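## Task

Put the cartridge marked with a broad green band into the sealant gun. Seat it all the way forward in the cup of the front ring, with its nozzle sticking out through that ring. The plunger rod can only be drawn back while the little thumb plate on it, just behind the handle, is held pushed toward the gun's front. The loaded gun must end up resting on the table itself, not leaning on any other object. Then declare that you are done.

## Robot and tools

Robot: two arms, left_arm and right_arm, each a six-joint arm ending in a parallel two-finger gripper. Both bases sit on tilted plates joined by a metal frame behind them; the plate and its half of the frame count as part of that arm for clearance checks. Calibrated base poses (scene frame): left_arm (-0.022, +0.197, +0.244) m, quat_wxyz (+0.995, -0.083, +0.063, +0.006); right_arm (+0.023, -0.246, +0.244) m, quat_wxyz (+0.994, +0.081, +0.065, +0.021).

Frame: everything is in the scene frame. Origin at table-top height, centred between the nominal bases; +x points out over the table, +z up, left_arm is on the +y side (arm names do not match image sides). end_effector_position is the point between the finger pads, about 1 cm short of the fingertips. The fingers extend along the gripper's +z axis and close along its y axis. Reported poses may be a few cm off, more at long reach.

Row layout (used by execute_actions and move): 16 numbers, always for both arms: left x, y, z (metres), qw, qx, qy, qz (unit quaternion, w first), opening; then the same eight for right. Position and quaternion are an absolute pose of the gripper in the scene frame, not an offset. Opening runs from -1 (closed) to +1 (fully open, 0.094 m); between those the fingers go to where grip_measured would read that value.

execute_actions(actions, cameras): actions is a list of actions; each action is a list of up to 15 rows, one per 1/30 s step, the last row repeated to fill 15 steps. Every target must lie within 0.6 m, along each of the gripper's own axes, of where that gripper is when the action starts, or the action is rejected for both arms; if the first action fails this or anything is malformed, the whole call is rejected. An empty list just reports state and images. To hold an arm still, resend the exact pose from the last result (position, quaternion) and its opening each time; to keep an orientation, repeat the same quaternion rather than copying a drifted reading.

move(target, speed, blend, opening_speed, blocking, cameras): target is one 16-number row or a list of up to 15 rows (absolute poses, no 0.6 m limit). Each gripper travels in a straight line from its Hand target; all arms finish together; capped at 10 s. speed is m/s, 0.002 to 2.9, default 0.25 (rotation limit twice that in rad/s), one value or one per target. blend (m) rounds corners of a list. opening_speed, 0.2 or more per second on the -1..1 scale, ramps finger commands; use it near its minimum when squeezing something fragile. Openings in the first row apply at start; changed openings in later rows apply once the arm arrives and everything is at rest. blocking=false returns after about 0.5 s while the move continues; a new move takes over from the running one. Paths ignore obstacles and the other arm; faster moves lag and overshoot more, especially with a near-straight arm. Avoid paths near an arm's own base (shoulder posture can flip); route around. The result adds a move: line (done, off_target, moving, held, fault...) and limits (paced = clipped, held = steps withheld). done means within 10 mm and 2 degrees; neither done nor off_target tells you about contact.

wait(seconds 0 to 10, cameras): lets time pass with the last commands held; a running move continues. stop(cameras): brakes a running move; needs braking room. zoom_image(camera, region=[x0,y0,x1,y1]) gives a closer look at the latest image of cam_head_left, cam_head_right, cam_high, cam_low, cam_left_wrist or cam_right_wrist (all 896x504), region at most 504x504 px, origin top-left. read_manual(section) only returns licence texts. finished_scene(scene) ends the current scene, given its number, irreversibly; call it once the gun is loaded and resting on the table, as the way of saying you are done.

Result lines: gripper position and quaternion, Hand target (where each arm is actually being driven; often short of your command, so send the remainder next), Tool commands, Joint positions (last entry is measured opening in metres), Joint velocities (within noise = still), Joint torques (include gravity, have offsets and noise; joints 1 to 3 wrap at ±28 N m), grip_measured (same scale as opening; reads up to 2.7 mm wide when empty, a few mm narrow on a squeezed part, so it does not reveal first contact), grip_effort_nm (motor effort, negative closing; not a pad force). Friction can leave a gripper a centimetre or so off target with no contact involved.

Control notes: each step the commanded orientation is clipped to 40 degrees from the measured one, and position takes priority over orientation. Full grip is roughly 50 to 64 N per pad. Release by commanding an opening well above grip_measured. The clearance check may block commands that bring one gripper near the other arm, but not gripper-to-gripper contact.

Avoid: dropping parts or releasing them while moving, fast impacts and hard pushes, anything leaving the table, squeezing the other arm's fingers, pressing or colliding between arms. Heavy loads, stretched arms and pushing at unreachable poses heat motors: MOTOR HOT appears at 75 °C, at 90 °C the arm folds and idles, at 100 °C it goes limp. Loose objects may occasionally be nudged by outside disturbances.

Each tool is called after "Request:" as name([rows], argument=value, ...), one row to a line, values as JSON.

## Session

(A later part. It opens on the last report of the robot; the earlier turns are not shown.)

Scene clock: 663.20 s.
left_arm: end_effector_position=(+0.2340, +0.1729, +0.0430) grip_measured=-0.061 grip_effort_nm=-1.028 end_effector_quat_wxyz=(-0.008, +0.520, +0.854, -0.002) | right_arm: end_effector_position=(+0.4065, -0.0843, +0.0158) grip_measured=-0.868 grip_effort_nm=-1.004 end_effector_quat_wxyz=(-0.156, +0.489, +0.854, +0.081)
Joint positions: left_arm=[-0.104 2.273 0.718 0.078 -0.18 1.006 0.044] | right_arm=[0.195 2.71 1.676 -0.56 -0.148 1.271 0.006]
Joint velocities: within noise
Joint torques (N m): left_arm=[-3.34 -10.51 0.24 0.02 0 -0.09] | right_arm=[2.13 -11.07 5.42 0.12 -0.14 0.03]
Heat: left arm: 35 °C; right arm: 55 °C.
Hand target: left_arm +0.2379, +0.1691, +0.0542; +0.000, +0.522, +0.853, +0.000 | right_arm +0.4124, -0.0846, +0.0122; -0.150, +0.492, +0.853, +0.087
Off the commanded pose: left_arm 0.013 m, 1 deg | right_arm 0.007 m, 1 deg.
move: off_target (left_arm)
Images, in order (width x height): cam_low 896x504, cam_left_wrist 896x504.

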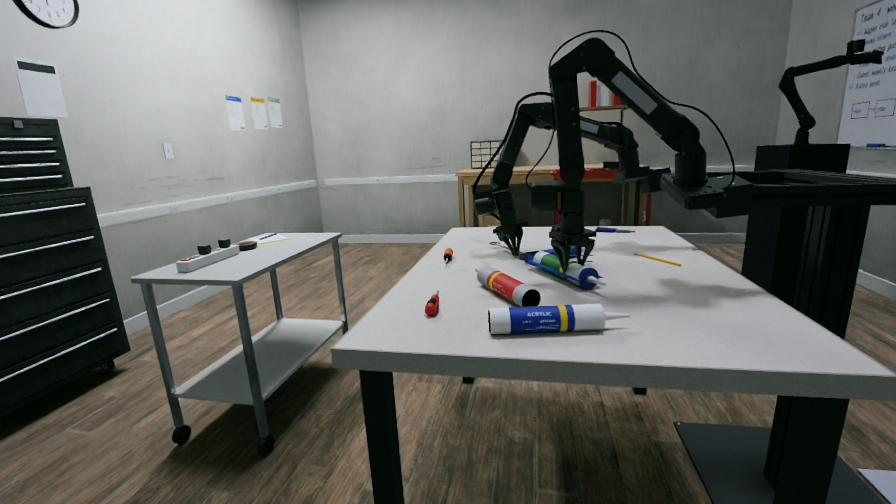

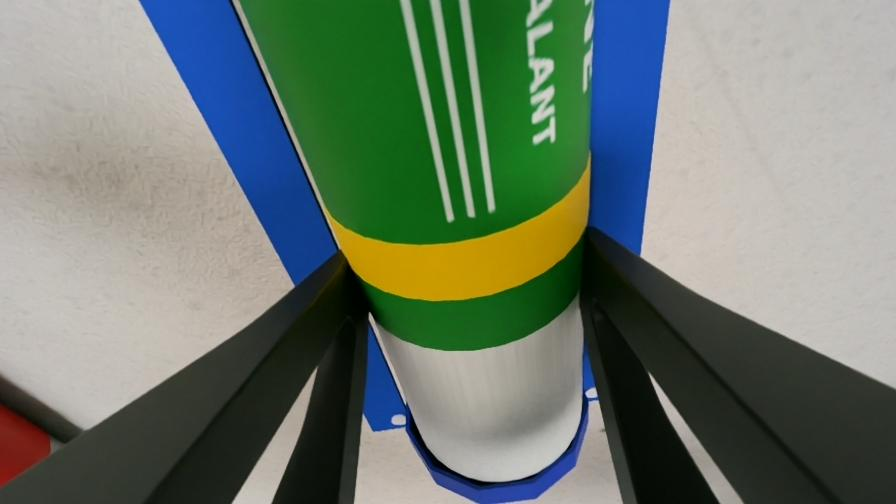

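Request:
move([
  [0.234,0.186,0.056,0,0.5225,0.8526,0,-0.12,0.4125,-0.0845,0.012,-0.1504,0.4924,0.8529,0.0868,-1],
], speed=0.05, cameras=["cam_left_wrist","cam_low"])

Request:
zoom_image(camera="cam_low", region=[515, 225, 615, 300])

Scene clock: 667.57 s.
left_arm: end_effector_position=(+0.2309, +0.1800, +0.0491) grip_measured=-0.120 grip_effort_nm=0.017 end_effector_quat_wxyz=(-0.003, +0.522, +0.853, -0.008) | right_arm: end_effector_position=(+0.4065, -0.0842, +0.0158) grip_measured=-0.868 grip_effort_nm=-1.009 end_effector_quat_wxyz=(-0.156, +0.489, +0.854, +0.082)
Joint positions: left_arm=[-0.072 2.234 0.689 0.078 -0.162 1.044 0.041] | right_arm=[0.195 2.71 1.676 -0.56 -0.148 1.27 0.006]
Joint velocities: within noise
Joint torques (N m): left_arm=[-0.58 -9.07 0.34 0.16 -0.1 0.19] | right_arm=[2.11 -11.07 5.44 0.11 -0.13 0.02]
Heat: left arm: 37 °C; right arm: 55 °C.
Hand target: left_arm +0.2339, +0.1859, +0.0556; +0.000, +0.523, +0.853, +0.000 | right_arm +0.4124, -0.0845, +0.0122; -0.150, +0.492, +0.853, +0.087
Off the commanded pose: left_arm 0.010 m, 1 deg | right_arm 0.007 m, 1 deg.
move: done
Images, in order (width x height): cam_low 896x504, cam_left_wrist 896x504.

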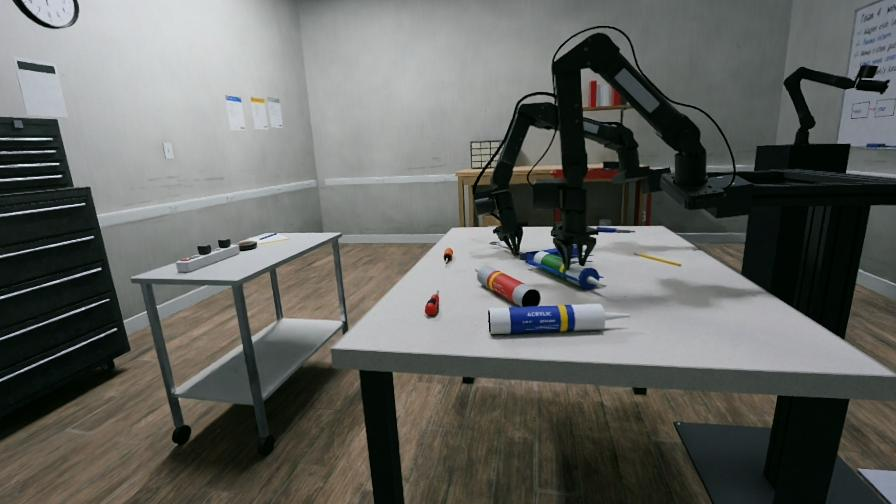

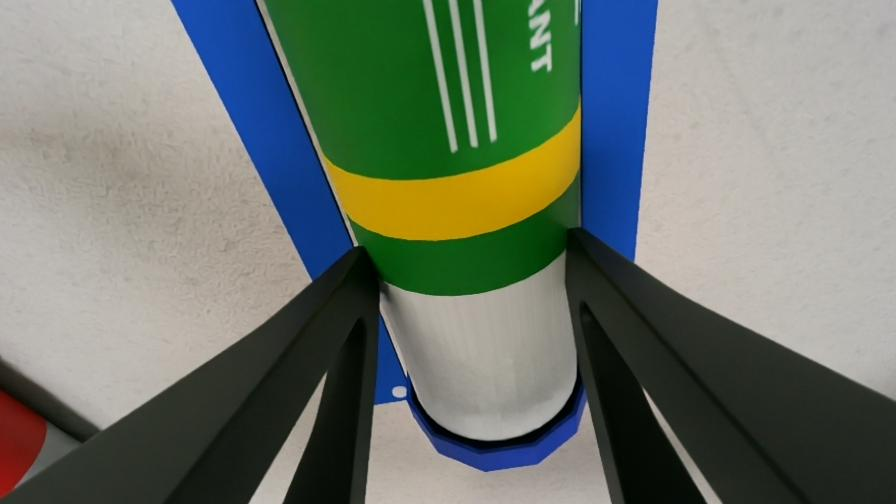

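Scaled by 5.040 from the camera's 896x504 image, which has a finer 1280x720 frame.

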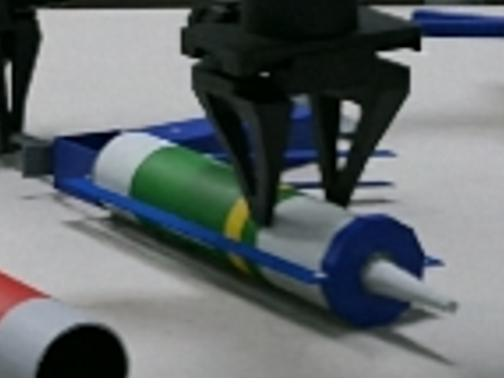

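Request:
move([
  [0.234,0.184,0.060,0,0.5225,0.8526,0,0.35,0.4125,-0.0845,0.012,-0.1504,0.4924,0.8529,0.0868,-1],
  [0.236,0.180,0.031,0,0.5225,0.8526,0,0.35,0.4125,-0.0845,0.012,-0.1504,0.4924,0.8529,0.0868,-1],
], speed=0.08, cameras=["cam_left_wrist","cam_high"])

Request:
zoom_image(camera="cam_high", region=[430, 320, 570, 460])

Scene clock: 680.80 s.
left_arm: end_effector_position=(+0.2312, +0.1808, +0.0377) grip_measured=+0.347 grip_effort_nm=0.144 end_effector_quat_wxyz=(-0.007, +0.521, +0.853, -0.003) | right_arm: end_effector_position=(+0.4065, -0.0842, +0.0158) grip_measured=-0.868 grip_effort_nm=-1.009 end_effector_quat_wxyz=(-0.156, +0.489, +0.854, +0.082)
Joint positions: left_arm=[-0.07 2.287 0.707 0.11 -0.174 1.046 0.063] | right_arm=[0.195 2.71 1.676 -0.56 -0.148 1.27 0.006]
Joint velocities: within noise
Joint torques (N m): left_arm=[-1.2 -4.37 2.21 0.56 0.03 0.11] | right_arm=[2.07 -11.02 5.44 0.12 -0.14 0.02]
Heat: left arm: 39 °C; right arm: 55 °C.
Hand target: left_arm +0.2357, +0.1801, +0.0313; +0.000, +0.522, +0.853, +0.000 | right_arm +0.4124, -0.0845, +0.0122; -0.150, +0.492, +0.853, +0.087
Off the commanded pose: left_arm 0.008 m, 1 deg | right_arm 0.007 m, 1 deg.
move: done
Images, in order (width x height): cam_high 896x504, cam_left_wrist 896x504.

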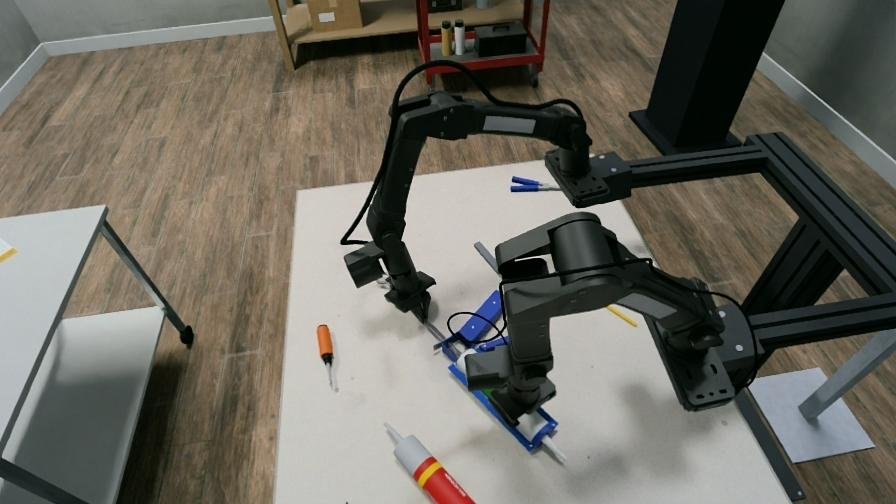

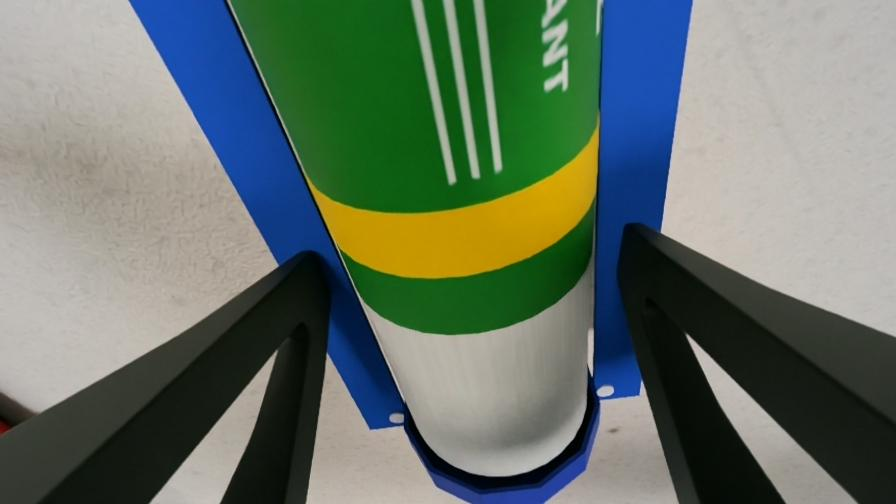

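Scaled by 3.600 from the camera's 896x504 image, which has a finer 1280x720 frame.

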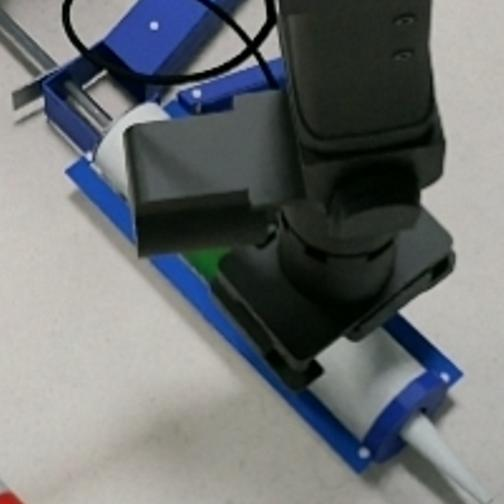

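Request:
move([
  [0.236,0.180,0.031,0,0.5225,0.8526,0,-0.12,0.4125,-0.0845,0.012,-0.1504,0.4924,0.8529,0.0868,-1],
  [0.233,0.178,0.047,0,0.5225,0.8526,0,-0.12,0.4125,-0.0845,0.012,-0.1504,0.4924,0.8529,0.0868,-1],
], speed=0.05, cameras=["cam_left_wrist","cam_low"])

Request:
zoom_image(camera="cam_low", region=[515, 225, 615, 300])

Scene clock: 684.70 s.
left_arm: end_effector_position=(+0.2315, +0.1815, +0.0383) grip_measured=-0.038 grip_effort_nm=-1.023 end_effector_quat_wxyz=(-0.006, +0.520, +0.854, +0.000) | right_arm: end_effector_position=(+0.4064, -0.0848, +0.0153) grip_measured=-0.868 grip_effort_nm=-1.004 end_effector_quat_wxyz=(-0.156, +0.489, +0.854, +0.081)
Joint positions: left_arm=[-0.07 2.284 0.703 0.117 -0.178 1.044 0.045] | right_arm=[0.194 2.711 1.676 -0.56 -0.146 1.27 0.006]
Joint velocities: within noise
Joint torques (N m): left_arm=[-2.92 -9.37 -0.06 0.1 -0.01 -0.06] | right_arm=[2.13 -11.11 5.38 0.12 -0.14 0]
Heat: left arm: 38 °C; right arm: 54 °C.
Hand target: left_arm +0.2330, +0.1780, +0.0465; +0.000, +0.523, +0.853, +0.000 | right_arm +0.4123, -0.0847, +0.0120; -0.150, +0.492, +0.853, +0.087
Off the commanded pose: left_arm 0.010 m, 1 deg | right_arm 0.007 m, 1 deg.
move: done
Images, in order (width x height): cam_low 896x504, cam_left_wrist 896x504.

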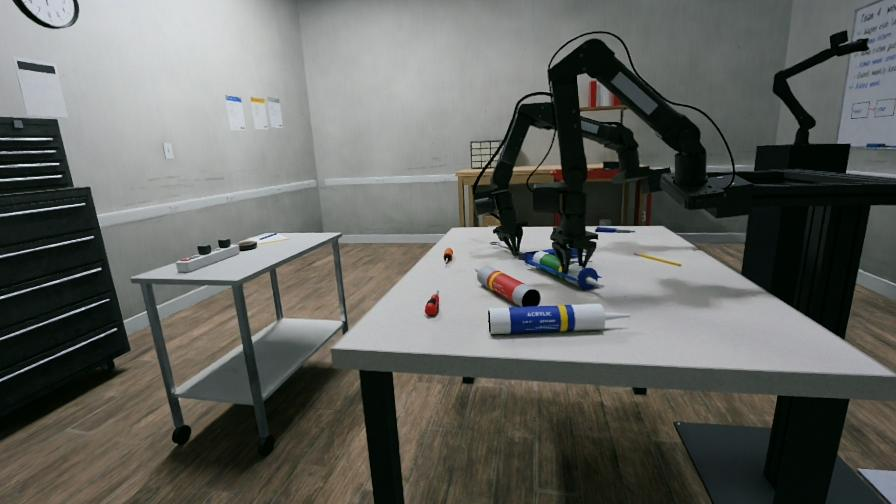

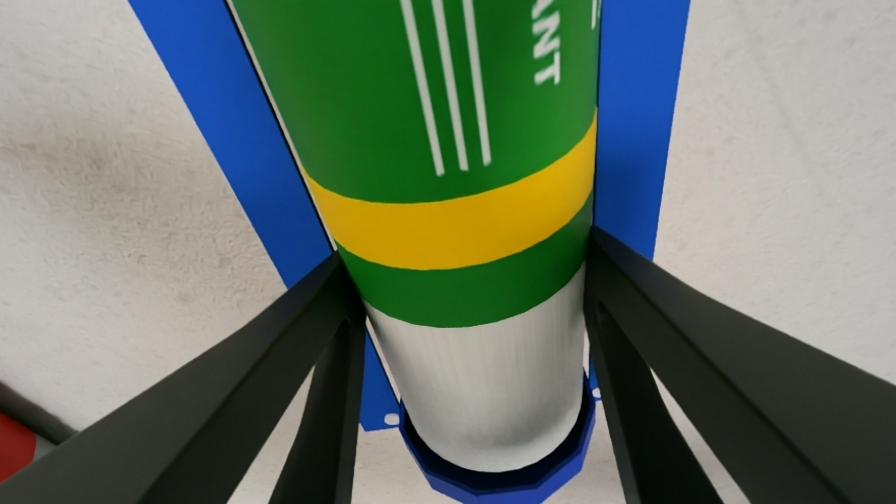

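Scaled by 5.040 from the camera's 896x504 image, which has a finer 1280x720 frame.

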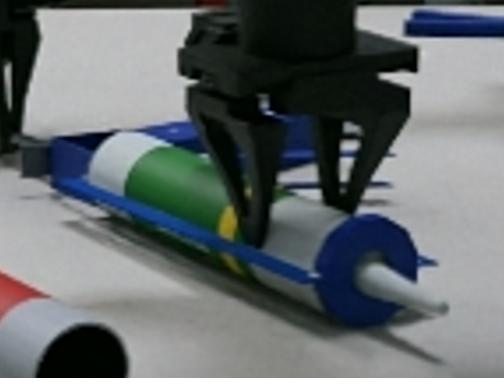

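Request:
move([
  [0.234,0.177,0.053,0,0.5225,0.8526,0,-0.12,0.4125,-0.0845,0.012,-0.1504,0.4924,0.8529,0.0868,-1],
  [0.231,0.189,0.047,0,0.5225,0.8526,0,-0.12,0.4125,-0.0845,0.012,-0.1504,0.4924,0.8529,0.0868,-1],
], speed=0.05, cameras=["cam_left_wrist","cam_low"])

Request:
zoom_image(camera="cam_low", region=[515, 225, 615, 300])

Scene clock: 688.97 s.
left_arm: end_effector_position=(+0.2270, +0.1865, +0.0396) grip_measured=-0.038 grip_effort_nm=-1.023 end_effector_quat_wxyz=(-0.008, +0.518, +0.855, -0.003) | right_arm: end_effector_position=(+0.4064, -0.0845, +0.0154) grip_measured=-0.868 grip_effort_nm=-1.009 end_effector_quat_wxyz=(-0.156, +0.489, +0.854, +0.081)
Joint positions: left_arm=[-0.051 2.273 0.686 0.119 -0.174 1.056 0.045] | right_arm=[0.194 2.711 1.676 -0.56 -0.148 1.27 0.006]
Joint velocities: within noise
Joint torques (N m): left_arm=[-0.85 -9.16 0.01 0.21 0.04 0.28] | right_arm=[2.13 -11.03 5.5 0.12 -0.15 0]
Heat: left arm: 38 °C; right arm: 54 °C.
Hand target: left_arm +0.2309, +0.1890, +0.0466; +0.000, +0.522, +0.853, +0.000 | right_arm +0.4123, -0.0846, +0.0120; -0.150, +0.492, +0.853, +0.087
Off the commanded pose: left_arm 0.009 m, 1 deg | right_arm 0.007 m, 1 deg.
move: done
Images, in order (width x height): cam_low 896x504, cam_left_wrist 896x504.

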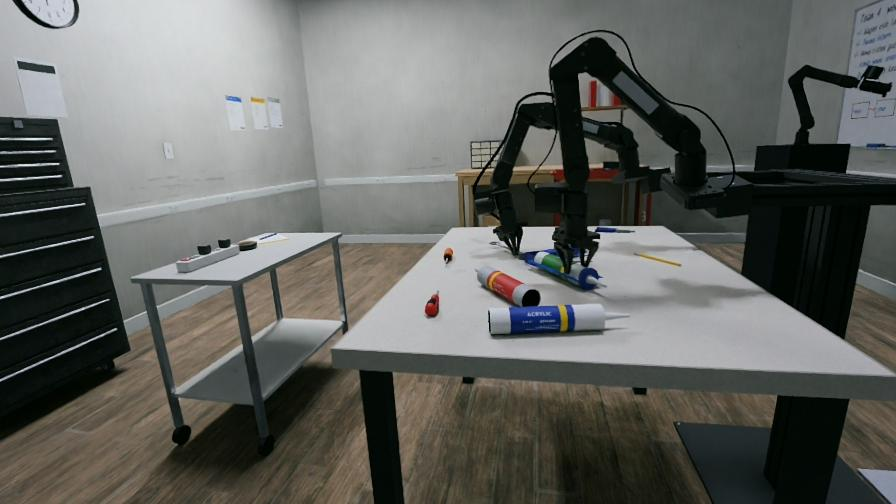

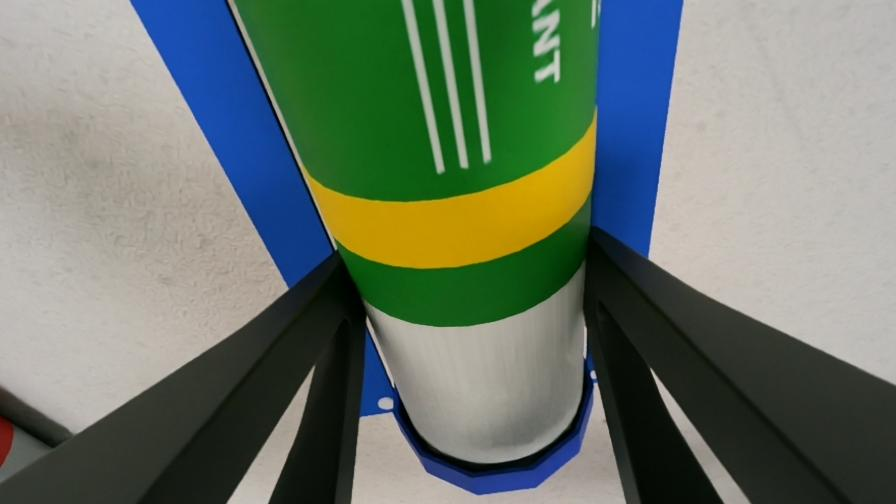

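Scaled by 5.040 from the camera's 896x504 image, which has a finer 1280x720 frame.

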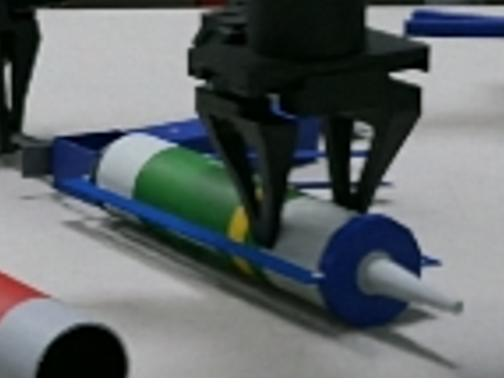

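Request:
move([
  [0.228,0.201,0.048,0,0.5225,0.8526,0,-0.12,0.4125,-0.0845,0.012,-0.1504,0.4924,0.8529,0.0868,-1],
], speed=0.05, cameras=["cam_left_wrist","cam_low"])

Request:
zoom_image(camera="cam_low", region=[515, 225, 615, 300])

Scene clock: 692.60 s.
left_arm: end_effector_position=(+0.2268, +0.1894, +0.0394) grip_measured=-0.038 grip_effort_nm=-1.028 end_effector_quat_wxyz=(+0.005, +0.521, +0.854, -0.016) | right_arm: end_effector_position=(+0.4060, -0.0837, +0.0156) grip_measured=-0.868 grip_effort_nm=-1.009 end_effector_quat_wxyz=(-0.158, +0.489, +0.854, +0.083)
Joint positions: left_arm=[-0.014 2.265 0.672 0.141 -0.133 1.101 0.045] | right_arm=[0.194 2.711 1.676 -0.56 -0.153 1.27 0.006]
Joint velocities: within noise
Joint torques (N m): left_arm=[-0.05 -9.73 -0.21 0.09 -0.3 0.29] | right_arm=[2.1 -11.12 5.38 0.11 -0.09 0.01]
Heat: left arm: 39 °C; right arm: 54 °C.
Hand target: left_arm +0.2278, +0.2006, +0.0472; +0.000, +0.522, +0.853, +0.000 | right_arm +0.4124, -0.0846, +0.0122; -0.150, +0.492, +0.853, +0.087
Off the commanded pose: left_arm 0.015 m, 2 deg | right_arm 0.007 m, 1 deg.
move: off_target (left_arm)
Images, in order (width x height): cam_low 896x504, cam_left_wrist 896x504.

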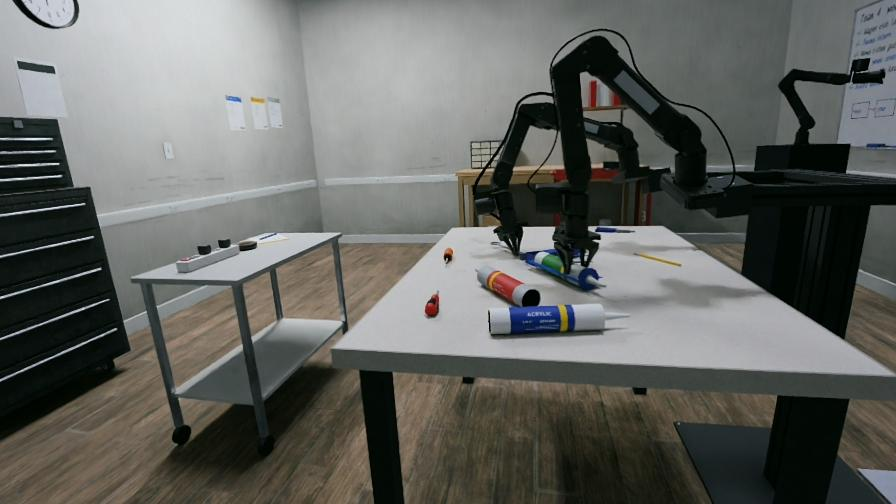

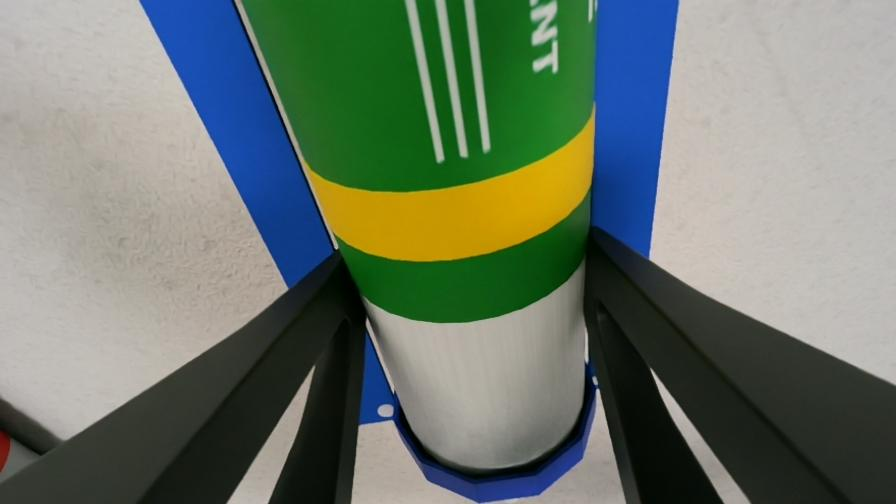

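Scaled by 5.040 from the camera's 896x504 image, which has a finer 1280x720 frame.

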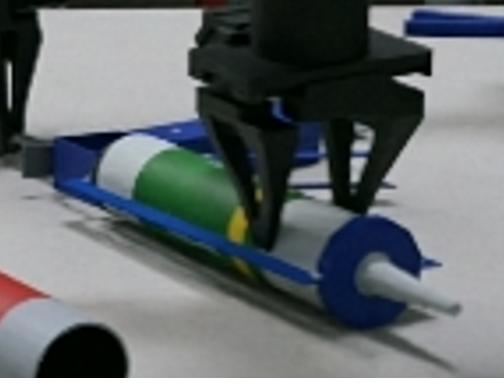

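Request:
move([
  [0.236,0.206,0.048,0,0.5225,0.8526,0,-0.12,0.4125,-0.0845,0.012,-0.1504,0.4924,0.8529,0.0868,-1],
  [0.224,0.200,0.048,0,0.5225,0.8526,0,-0.12,0.4125,-0.0845,0.012,-0.1504,0.4924,0.8529,0.0868,-1],
  [0.230,0.206,0.050,0,0.5225,0.8526,0,-0.12,0.4125,-0.0845,0.012,-0.1504,0.4924,0.8529,0.0868,-1],
], speed=0.05, cameras=["cam_left_wrist","cam_low"])

Request:
zoom_image(camera="cam_low", region=[515, 225, 615, 300])

Scene clock: 697.10 s.
left_arm: end_effector_position=(+0.2280, +0.1919, +0.0404) grip_measured=-0.038 grip_effort_nm=-1.023 end_effector_quat_wxyz=(+0.013, +0.522, +0.853, -0.017) | right_arm: end_effector_position=(+0.4048, -0.0830, +0.0147) grip_measured=-0.868 grip_effort_nm=-1.009 end_effector_quat_wxyz=(-0.161, +0.491, +0.852, +0.083)
Joint positions: left_arm=[0.002 2.256 0.662 0.155 -0.121 1.123 0.045] | right_arm=[0.194 2.714 1.676 -0.56 -0.158 1.274 0.006]
Joint velocities: within noise
Joint torques (N m): left_arm=[-0.1 -10 0.64 -0.12 -0.39 0.21] | right_arm=[2.15 -11.38 5.45 0.11 -0.04 -0.02]
Heat: left arm: 38 °C; right arm: 54 °C.
Hand target: left_arm +0.2298, +0.2055, +0.0492; +0.000, +0.522, +0.853, +0.000 | right_arm +0.4123, -0.0846, +0.0121; -0.151, +0.493, +0.853, +0.087
Off the commanded pose: left_arm 0.017 m, 2 deg | right_arm 0.008 m, 1 deg.
move: off_target (left_arm)
Images, in order (width x height): cam_low 896x504, cam_left_wrist 896x504.

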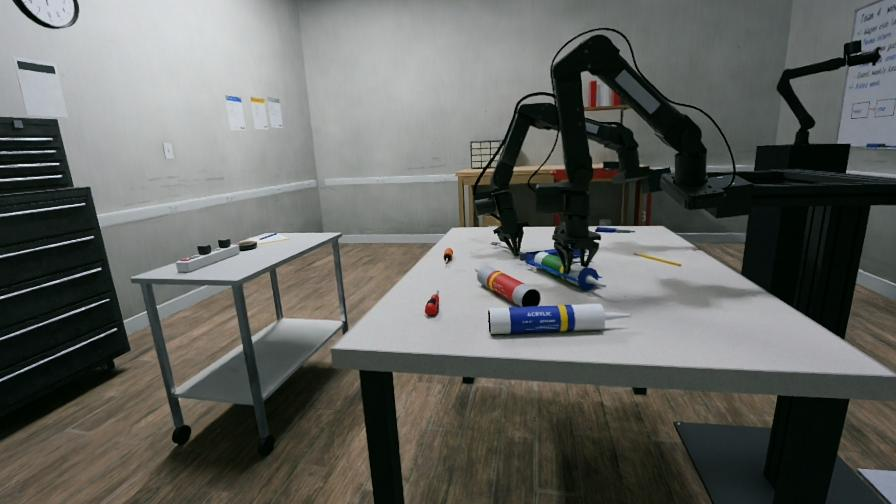

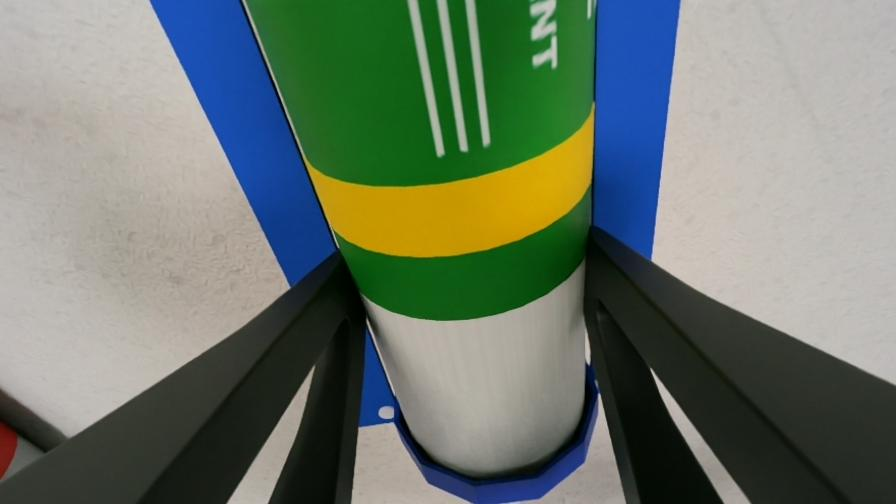

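Scaled by 5.040 from the camera's 896x504 image, which has a finer 1280x720 frame.

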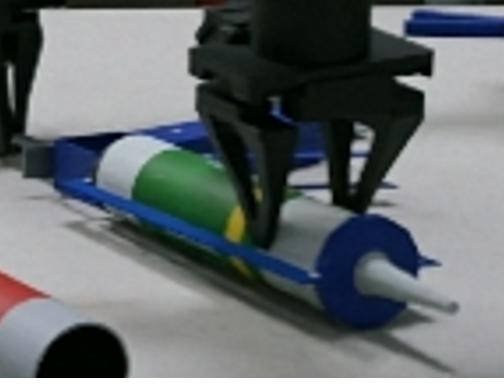

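Request:
move([
  [0.228,0.200,0.056,0,0.5225,0.8526,0,-0.12,0.4125,-0.0845,0.012,-0.1504,0.4924,0.8529,0.0868,-1],
  [0.228,0.210,0.054,0,0.5225,0.8526,0,-0.12,0.4125,-0.0845,0.012,-0.1504,0.4924,0.8529,0.0868,-1],
], speed=0.05, cameras=["cam_left_wrist","cam_low"])

Request:
zoom_image(camera="cam_low", region=[515, 225, 615, 300])

Scene clock: 701.07 s.
left_arm: end_effector_position=(+0.2295, +0.1954, +0.0436) grip_measured=-0.038 grip_effort_nm=-1.028 end_effector_quat_wxyz=(+0.015, +0.521, +0.853, -0.017) | right_arm: end_effector_position=(+0.4036, -0.0812, +0.0142) grip_measured=-0.868 grip_effort_nm=-1.009 end_effector_quat_wxyz=(-0.165, +0.492, +0.850, +0.086)
Joint positions: left_arm=[0.015 2.238 0.659 0.147 -0.117 1.134 0.045] | right_arm=[0.194 2.717 1.676 -0.559 -0.168 1.277 0.006]
Joint velocities: within noise
Joint torques (N m): left_arm=[0.06 -10.32 0.01 -0.11 -0.37 0.24] | right_arm=[2.14 -11.62 5.44 0.08 0.03 -0.05]
Heat: left arm: 39 °C; right arm: 56 °C.
Hand target: left_arm +0.2279, +0.2094, +0.0529; +0.001, +0.522, +0.853, +0.000 | right_arm +0.4124, -0.0847, +0.0123; -0.150, +0.493, +0.853, +0.087
Off the commanded pose: left_arm 0.018 m, 3 deg | right_arm 0.010 m, 2 deg.
move: off_target (left_arm)
Images, in order (width x height): cam_low 896x504, cam_left_wrist 896x504.

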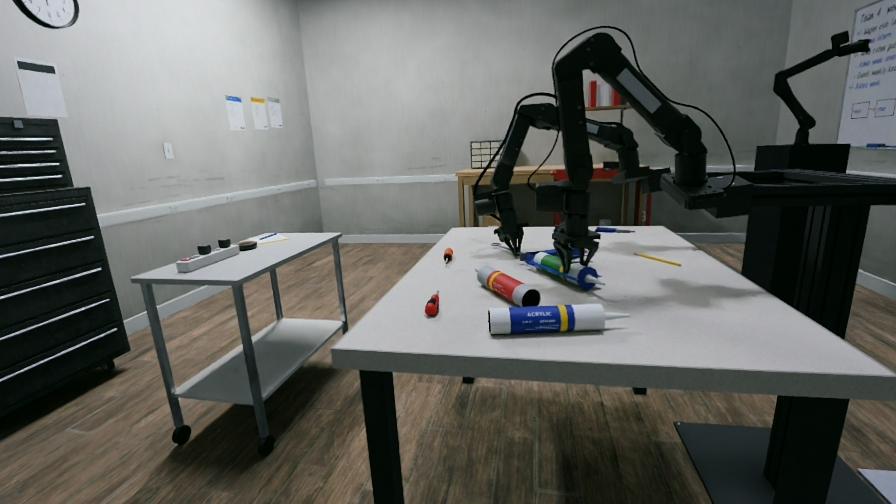

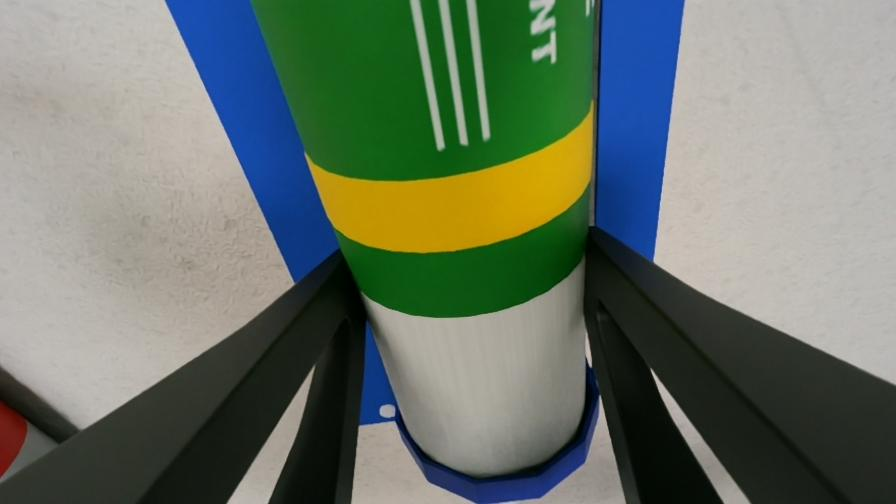

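Scaled by 5.040 from the camera's 896x504 image, which has a finer 1280x720 frame.

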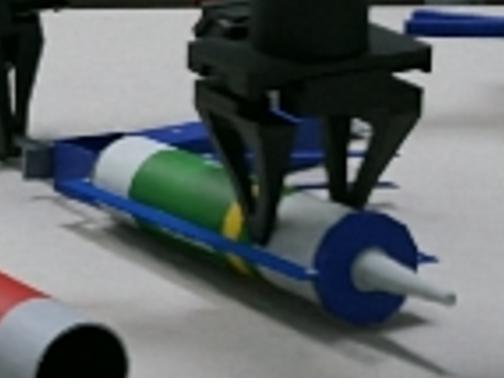

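Request:
zoom_image(camera="cam_left_wrist", region=[370, 340, 630, 504])

Request:
zoom_image(camera="cam_high", region=[440, 330, 580, 470])

Scaled by 1.938 from the camera's 896x504 image, which has a finer 1280x720 frame.

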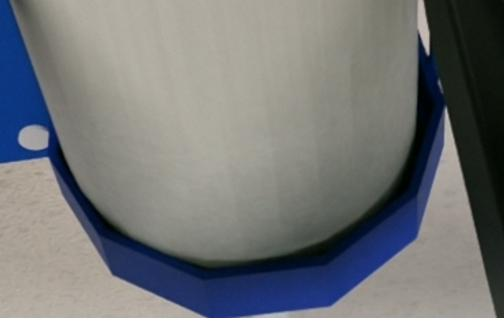

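This scene's latest camera images include none from cam_high. They are from: cam_low, cam_left_wrist. cam_high's image comes with the result of a call that names it in "cameras".

Request:
move([
  [0.229,0.203,0.040,0,0.5225,0.8526,0,-0.12,0.4125,-0.0845,0.012,-0.1504,0.4924,0.8529,0.0868,-1],
  [0.229,0.200,0.036,0,0.5225,0.8526,0,0.35,0.4125,-0.0845,0.012,-0.1504,0.4924,0.8529,0.0868,-1],
  [0.235,0.195,0.12,0,0.5225,0.8526,0,0.35,0.4125,-0.0845,0.012,-0.1504,0.4924,0.8529,0.0868,-1],
  [0.29,0.225,0.16,0,-0.2334,0.9724,0,0.9,0.4125,-0.0845,0.012,-0.1504,0.4924,0.8529,0.0868,-1],
], speed=[0.05,0.1,0.12,0.25], cameras=["cam_left_wrist","cam_low","cam_high"])

Request:
zoom_image(camera="cam_low", region=[515, 225, 615, 300])

Request:
zoom_image(camera="cam_high", region=[440, 330, 580, 470])

Scene clock: 744.70 s.
left_arm: end_effector_position=(+0.2761, +0.2212, +0.1454) grip_measured=+0.897 grip_effort_nm=0.139 end_effector_quat_wxyz=(-0.021, -0.221, +0.975, +0.006) | right_arm: end_effector_position=(+0.4037, -0.0812, +0.0142) grip_measured=-0.868 grip_effort_nm=-1.009 end_effector_quat_wxyz=(-0.165, +0.493, +0.850, +0.086)
Joint positions: left_arm=[0.011 1.911 0.892 -0.466 -0.166 -0.421 0.089] | right_arm=[0.194 2.717 1.676 -0.558 -0.168 1.281 0.006]
Joint velocities: within noise
Joint torques (N m): left_arm=[-1.05 -9.77 6.23 0.02 0.03 -0.12] | right_arm=[2.19 -11.67 5.39 0.09 0.03 -0.08]
Heat: left arm: 39 °C; right arm: 56 °C.
Hand target: left_arm +0.2897, +0.2251, +0.1596; +0.000, -0.233, +0.972, +0.000 | right_arm +0.4124, -0.0847, +0.0123; -0.150, +0.493, +0.853, +0.087
Off the commanded pose: left_arm 0.021 m, 3 deg | right_arm 0.010 m, 2 deg.
move: off_target (left_arm); target 4's new opening was sent with left_arm's hand 0.020 m and 3 deg from that target
Images, in order (width x height): cam_high 896x504, cam_low 896x504, cam_left_wrist 896x504.

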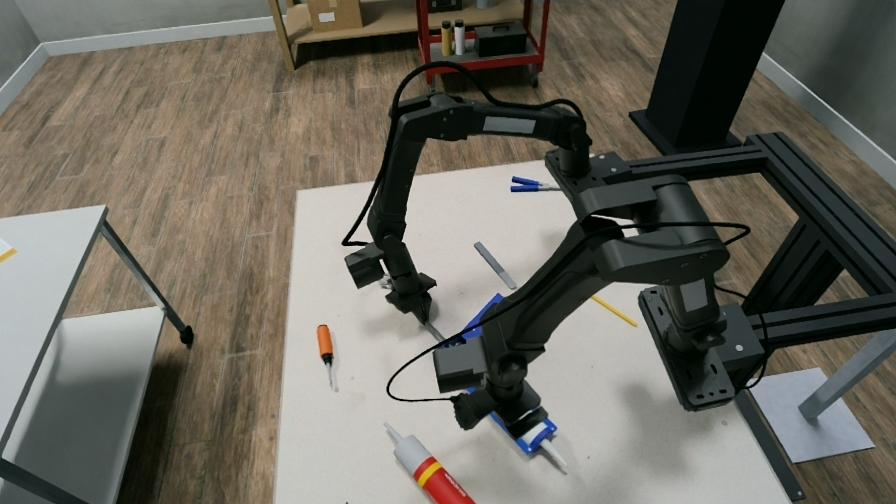

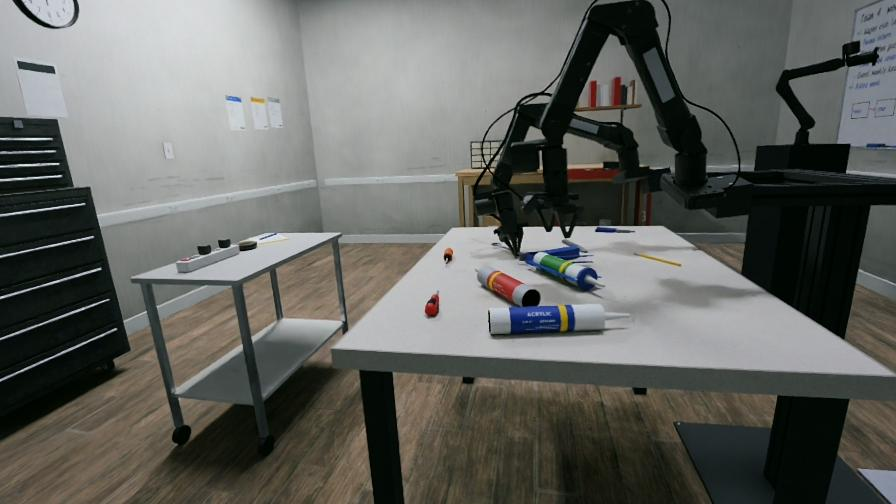

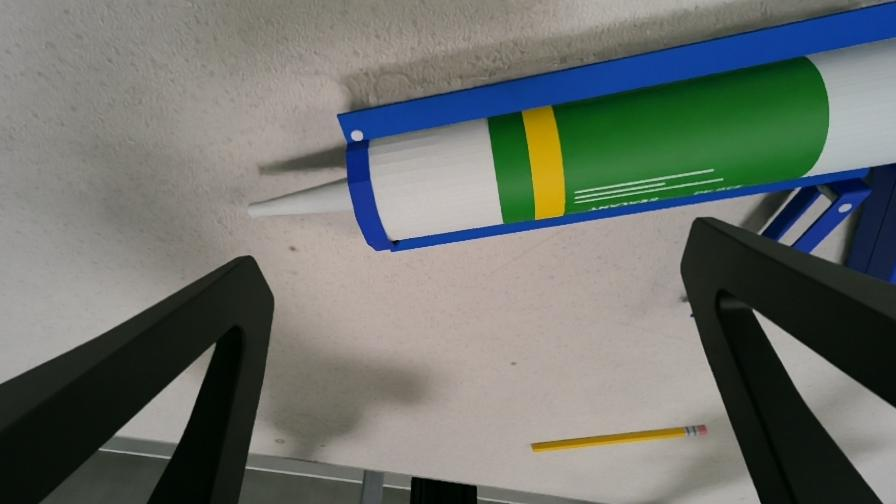

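Scaled by 5.040 from the camera's 896x504 image, which has a finer 1280x720 frame.

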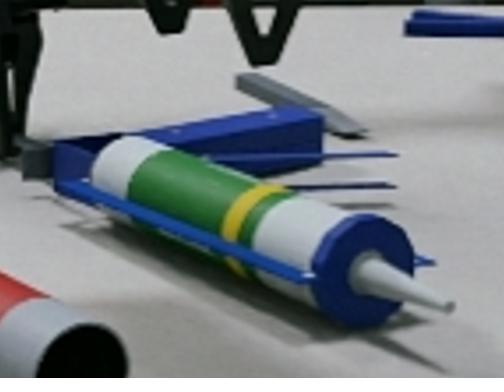

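Scaled by 3.600 from the camera's 896x504 image, which has a finer 1280x720 frame.

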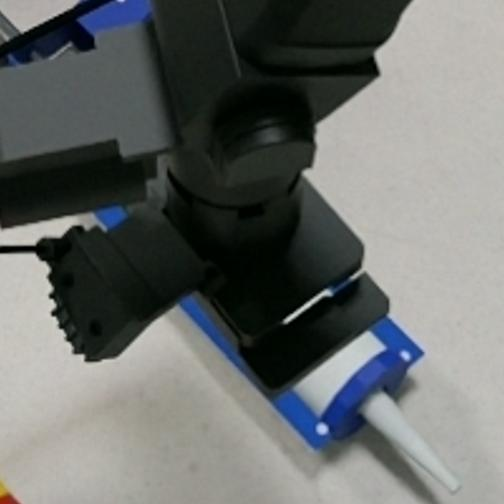

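Request:
move([
  [0.345,0.115,0.17,0,-0.2334,0.9724,0,0.9,0.4125,-0.0845,0.012,-0.1504,0.4924,0.8529,0.0868,-1],
], speed=0.25, cameras=["cam_left_wrist"])

Request:
zoom_image(camera="cam_left_wrist", region=[300, 0, 700, 260])

Scene clock: 773.53 s.
left_arm: end_effector_position=(+0.3425, +0.1154, +0.1729) grip_measured=+0.897 grip_effort_nm=0.144 end_effector_quat_wxyz=(+0.005, -0.230, +0.973, -0.008) | right_arm: end_effector_position=(+0.4037, -0.0812, +0.0142) grip_measured=-0.868 grip_effort_nm=-1.009 end_effector_quat_wxyz=(-0.165, +0.493, +0.850, +0.086)
Joint positions: left_arm=[-0.292 2.072 1.229 -0.637 -0.184 -0.735 0.089] | right_arm=[0.194 2.717 1.676 -0.558 -0.168 1.281 0.006]
Joint velocities: within noise
Joint torques (N m): left_arm=[-2.29 -6.35 7.82 0.14 -0.12 -0.11] | right_arm=[2.18 -11.67 5.44 0.09 0.05 -0.11]
Heat: left arm: 37 °C; right arm: 57 °C.
Hand target: left_arm +0.3450, +0.1150, +0.1701; +0.001, -0.233, +0.972, +0.000 | right_arm +0.4124, -0.0847, +0.0123; -0.150, +0.493, +0.853, +0.087
Off the commanded pose: left_arm 0.004 m, 1 deg | right_arm 0.010 m, 2 deg.
move: done
Images, in order (width x height): cam_left_wrist 896x504.

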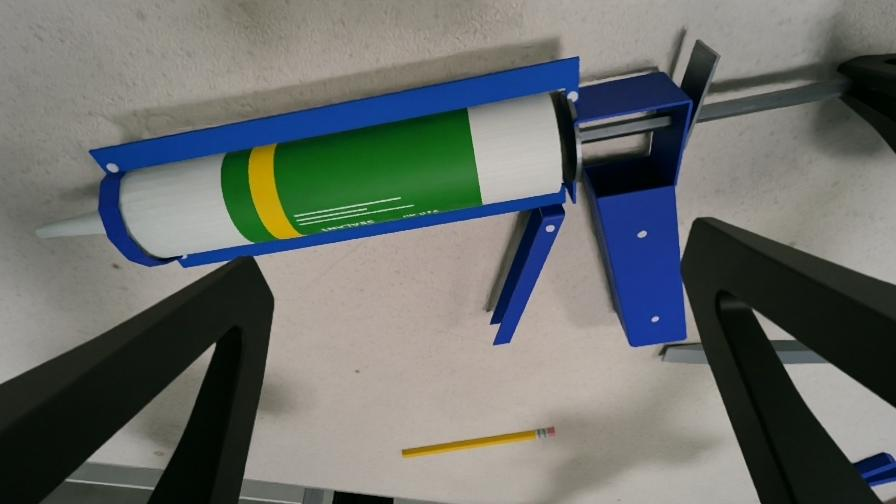

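Scaled by 1.260 from the camera's 896x504 image, which has a finer 1280x720 frame.

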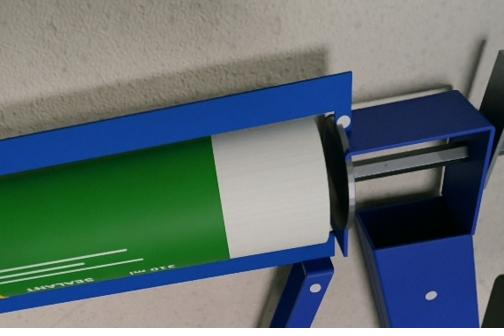

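Request:
move([
  [0.22,0.224,0.28,0,-0.2334,0.9724,0,0.9,0.412,-0.084,0.014,-0.1504,0.4924,0.8529,0.0868,-0.5],
  [0.22,0.224,0.28,0,-0.2334,0.9724,0,0.9,0.412,-0.092,0.09,-0.1504,0.4924,0.8529,0.0868,-0.5],
  [0.22,0.224,0.28,0,-0.2334,0.9724,0,0.9,0.28,-0.28,0.24,0,0.5299,0.8480,0,0.5],
], speed=[0.3,0.12,0.3], cameras=["cam_high","cam_low","cam_head_right"])

Request:
zoom_image(camera="cam_high", region=[400, 300, 600, 480])

Request:
zoom_image(camera="cam_low", region=[480, 205, 640, 300])

Scene clock: 804.77 s.
left_arm: end_effector_position=(+0.2248, +0.2228, +0.2764) grip_measured=+0.897 grip_effort_nm=0.139 end_effector_quat_wxyz=(+0.001, -0.236, +0.972, +0.002) | right_arm: end_effector_position=(+0.2849, -0.2745, +0.2372) grip_measured=+0.497 grip_effort_nm=0.173 end_effector_quat_wxyz=(-0.002, +0.528, +0.849, +0.010)
Joint positions: left_arm=[-0.073 1.369 0.864 -0.949 -0.178 -0.529 0.089] | right_arm=[-0.054 1.479 0.814 -0.762 0.138 1.09 0.07]
Joint velocities: within noise
Joint torques (N m): left_arm=[-0.36 -5.6 5.55 0.13 0.03 0.17] | right_arm=[0.23 -6.99 5.05 0.04 0.18 -0.02]
Heat: left arm: 37 °C; right arm: 57 °C.
Hand target: left_arm +0.2201, +0.2239, +0.2798; +0.000, -0.233, +0.972, +0.000 | right_arm +0.2801, -0.2799, +0.2398; +0.000, +0.530, +0.848, +0.000
Off the commanded pose: left_arm 0.006 m, 0 deg | right_arm 0.008 m, 1 deg.
move: done
Images, in order (width x height): cam_head_right 896x504, cam_high 896x504, cam_low 896x504.

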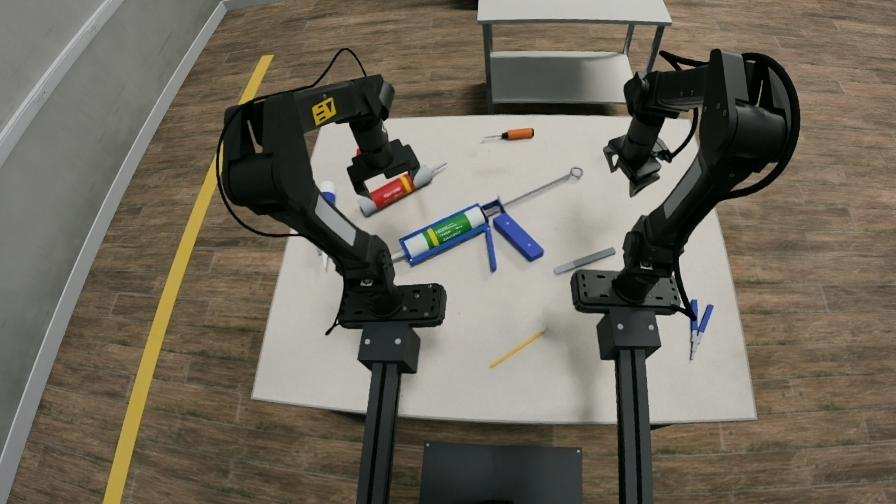

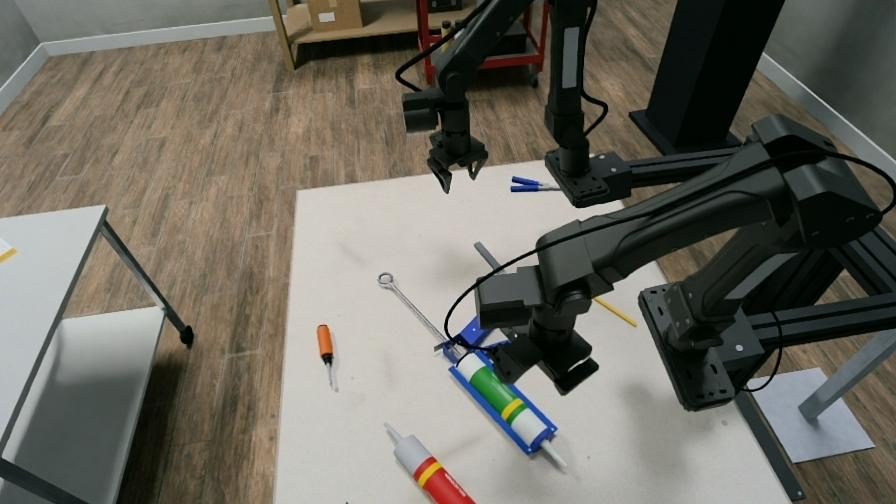

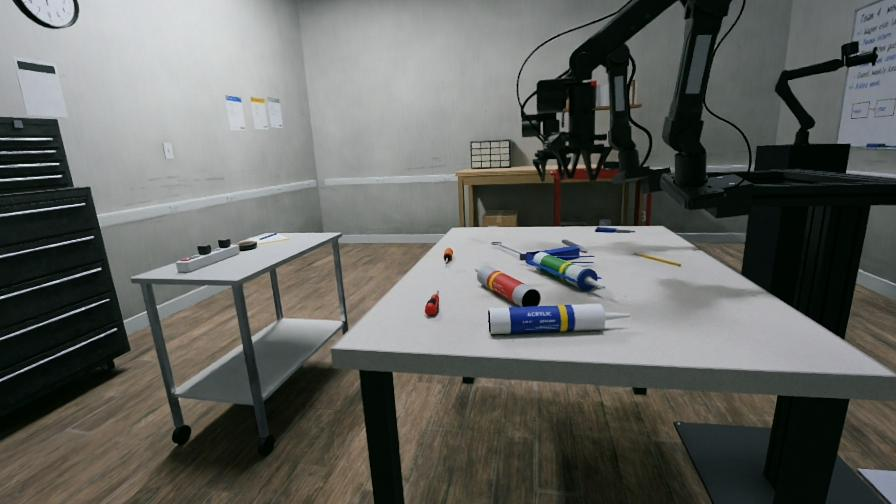

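Scaled by 2.520 from the camera's 896x504 image, which has a finer 1280x720 frame.

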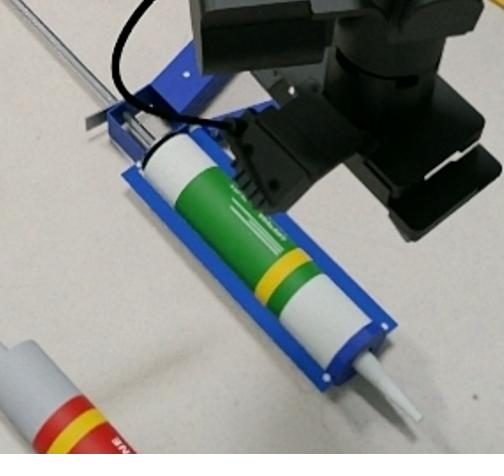

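Scaled by 3.150 from the camera's 896x504 image, which has a finer 1280x720 frame.

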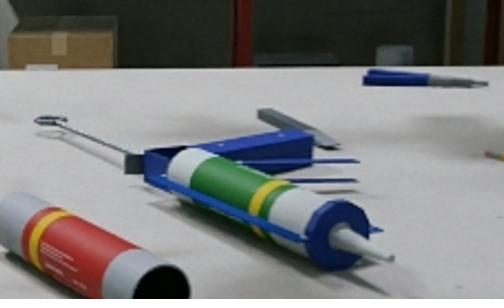

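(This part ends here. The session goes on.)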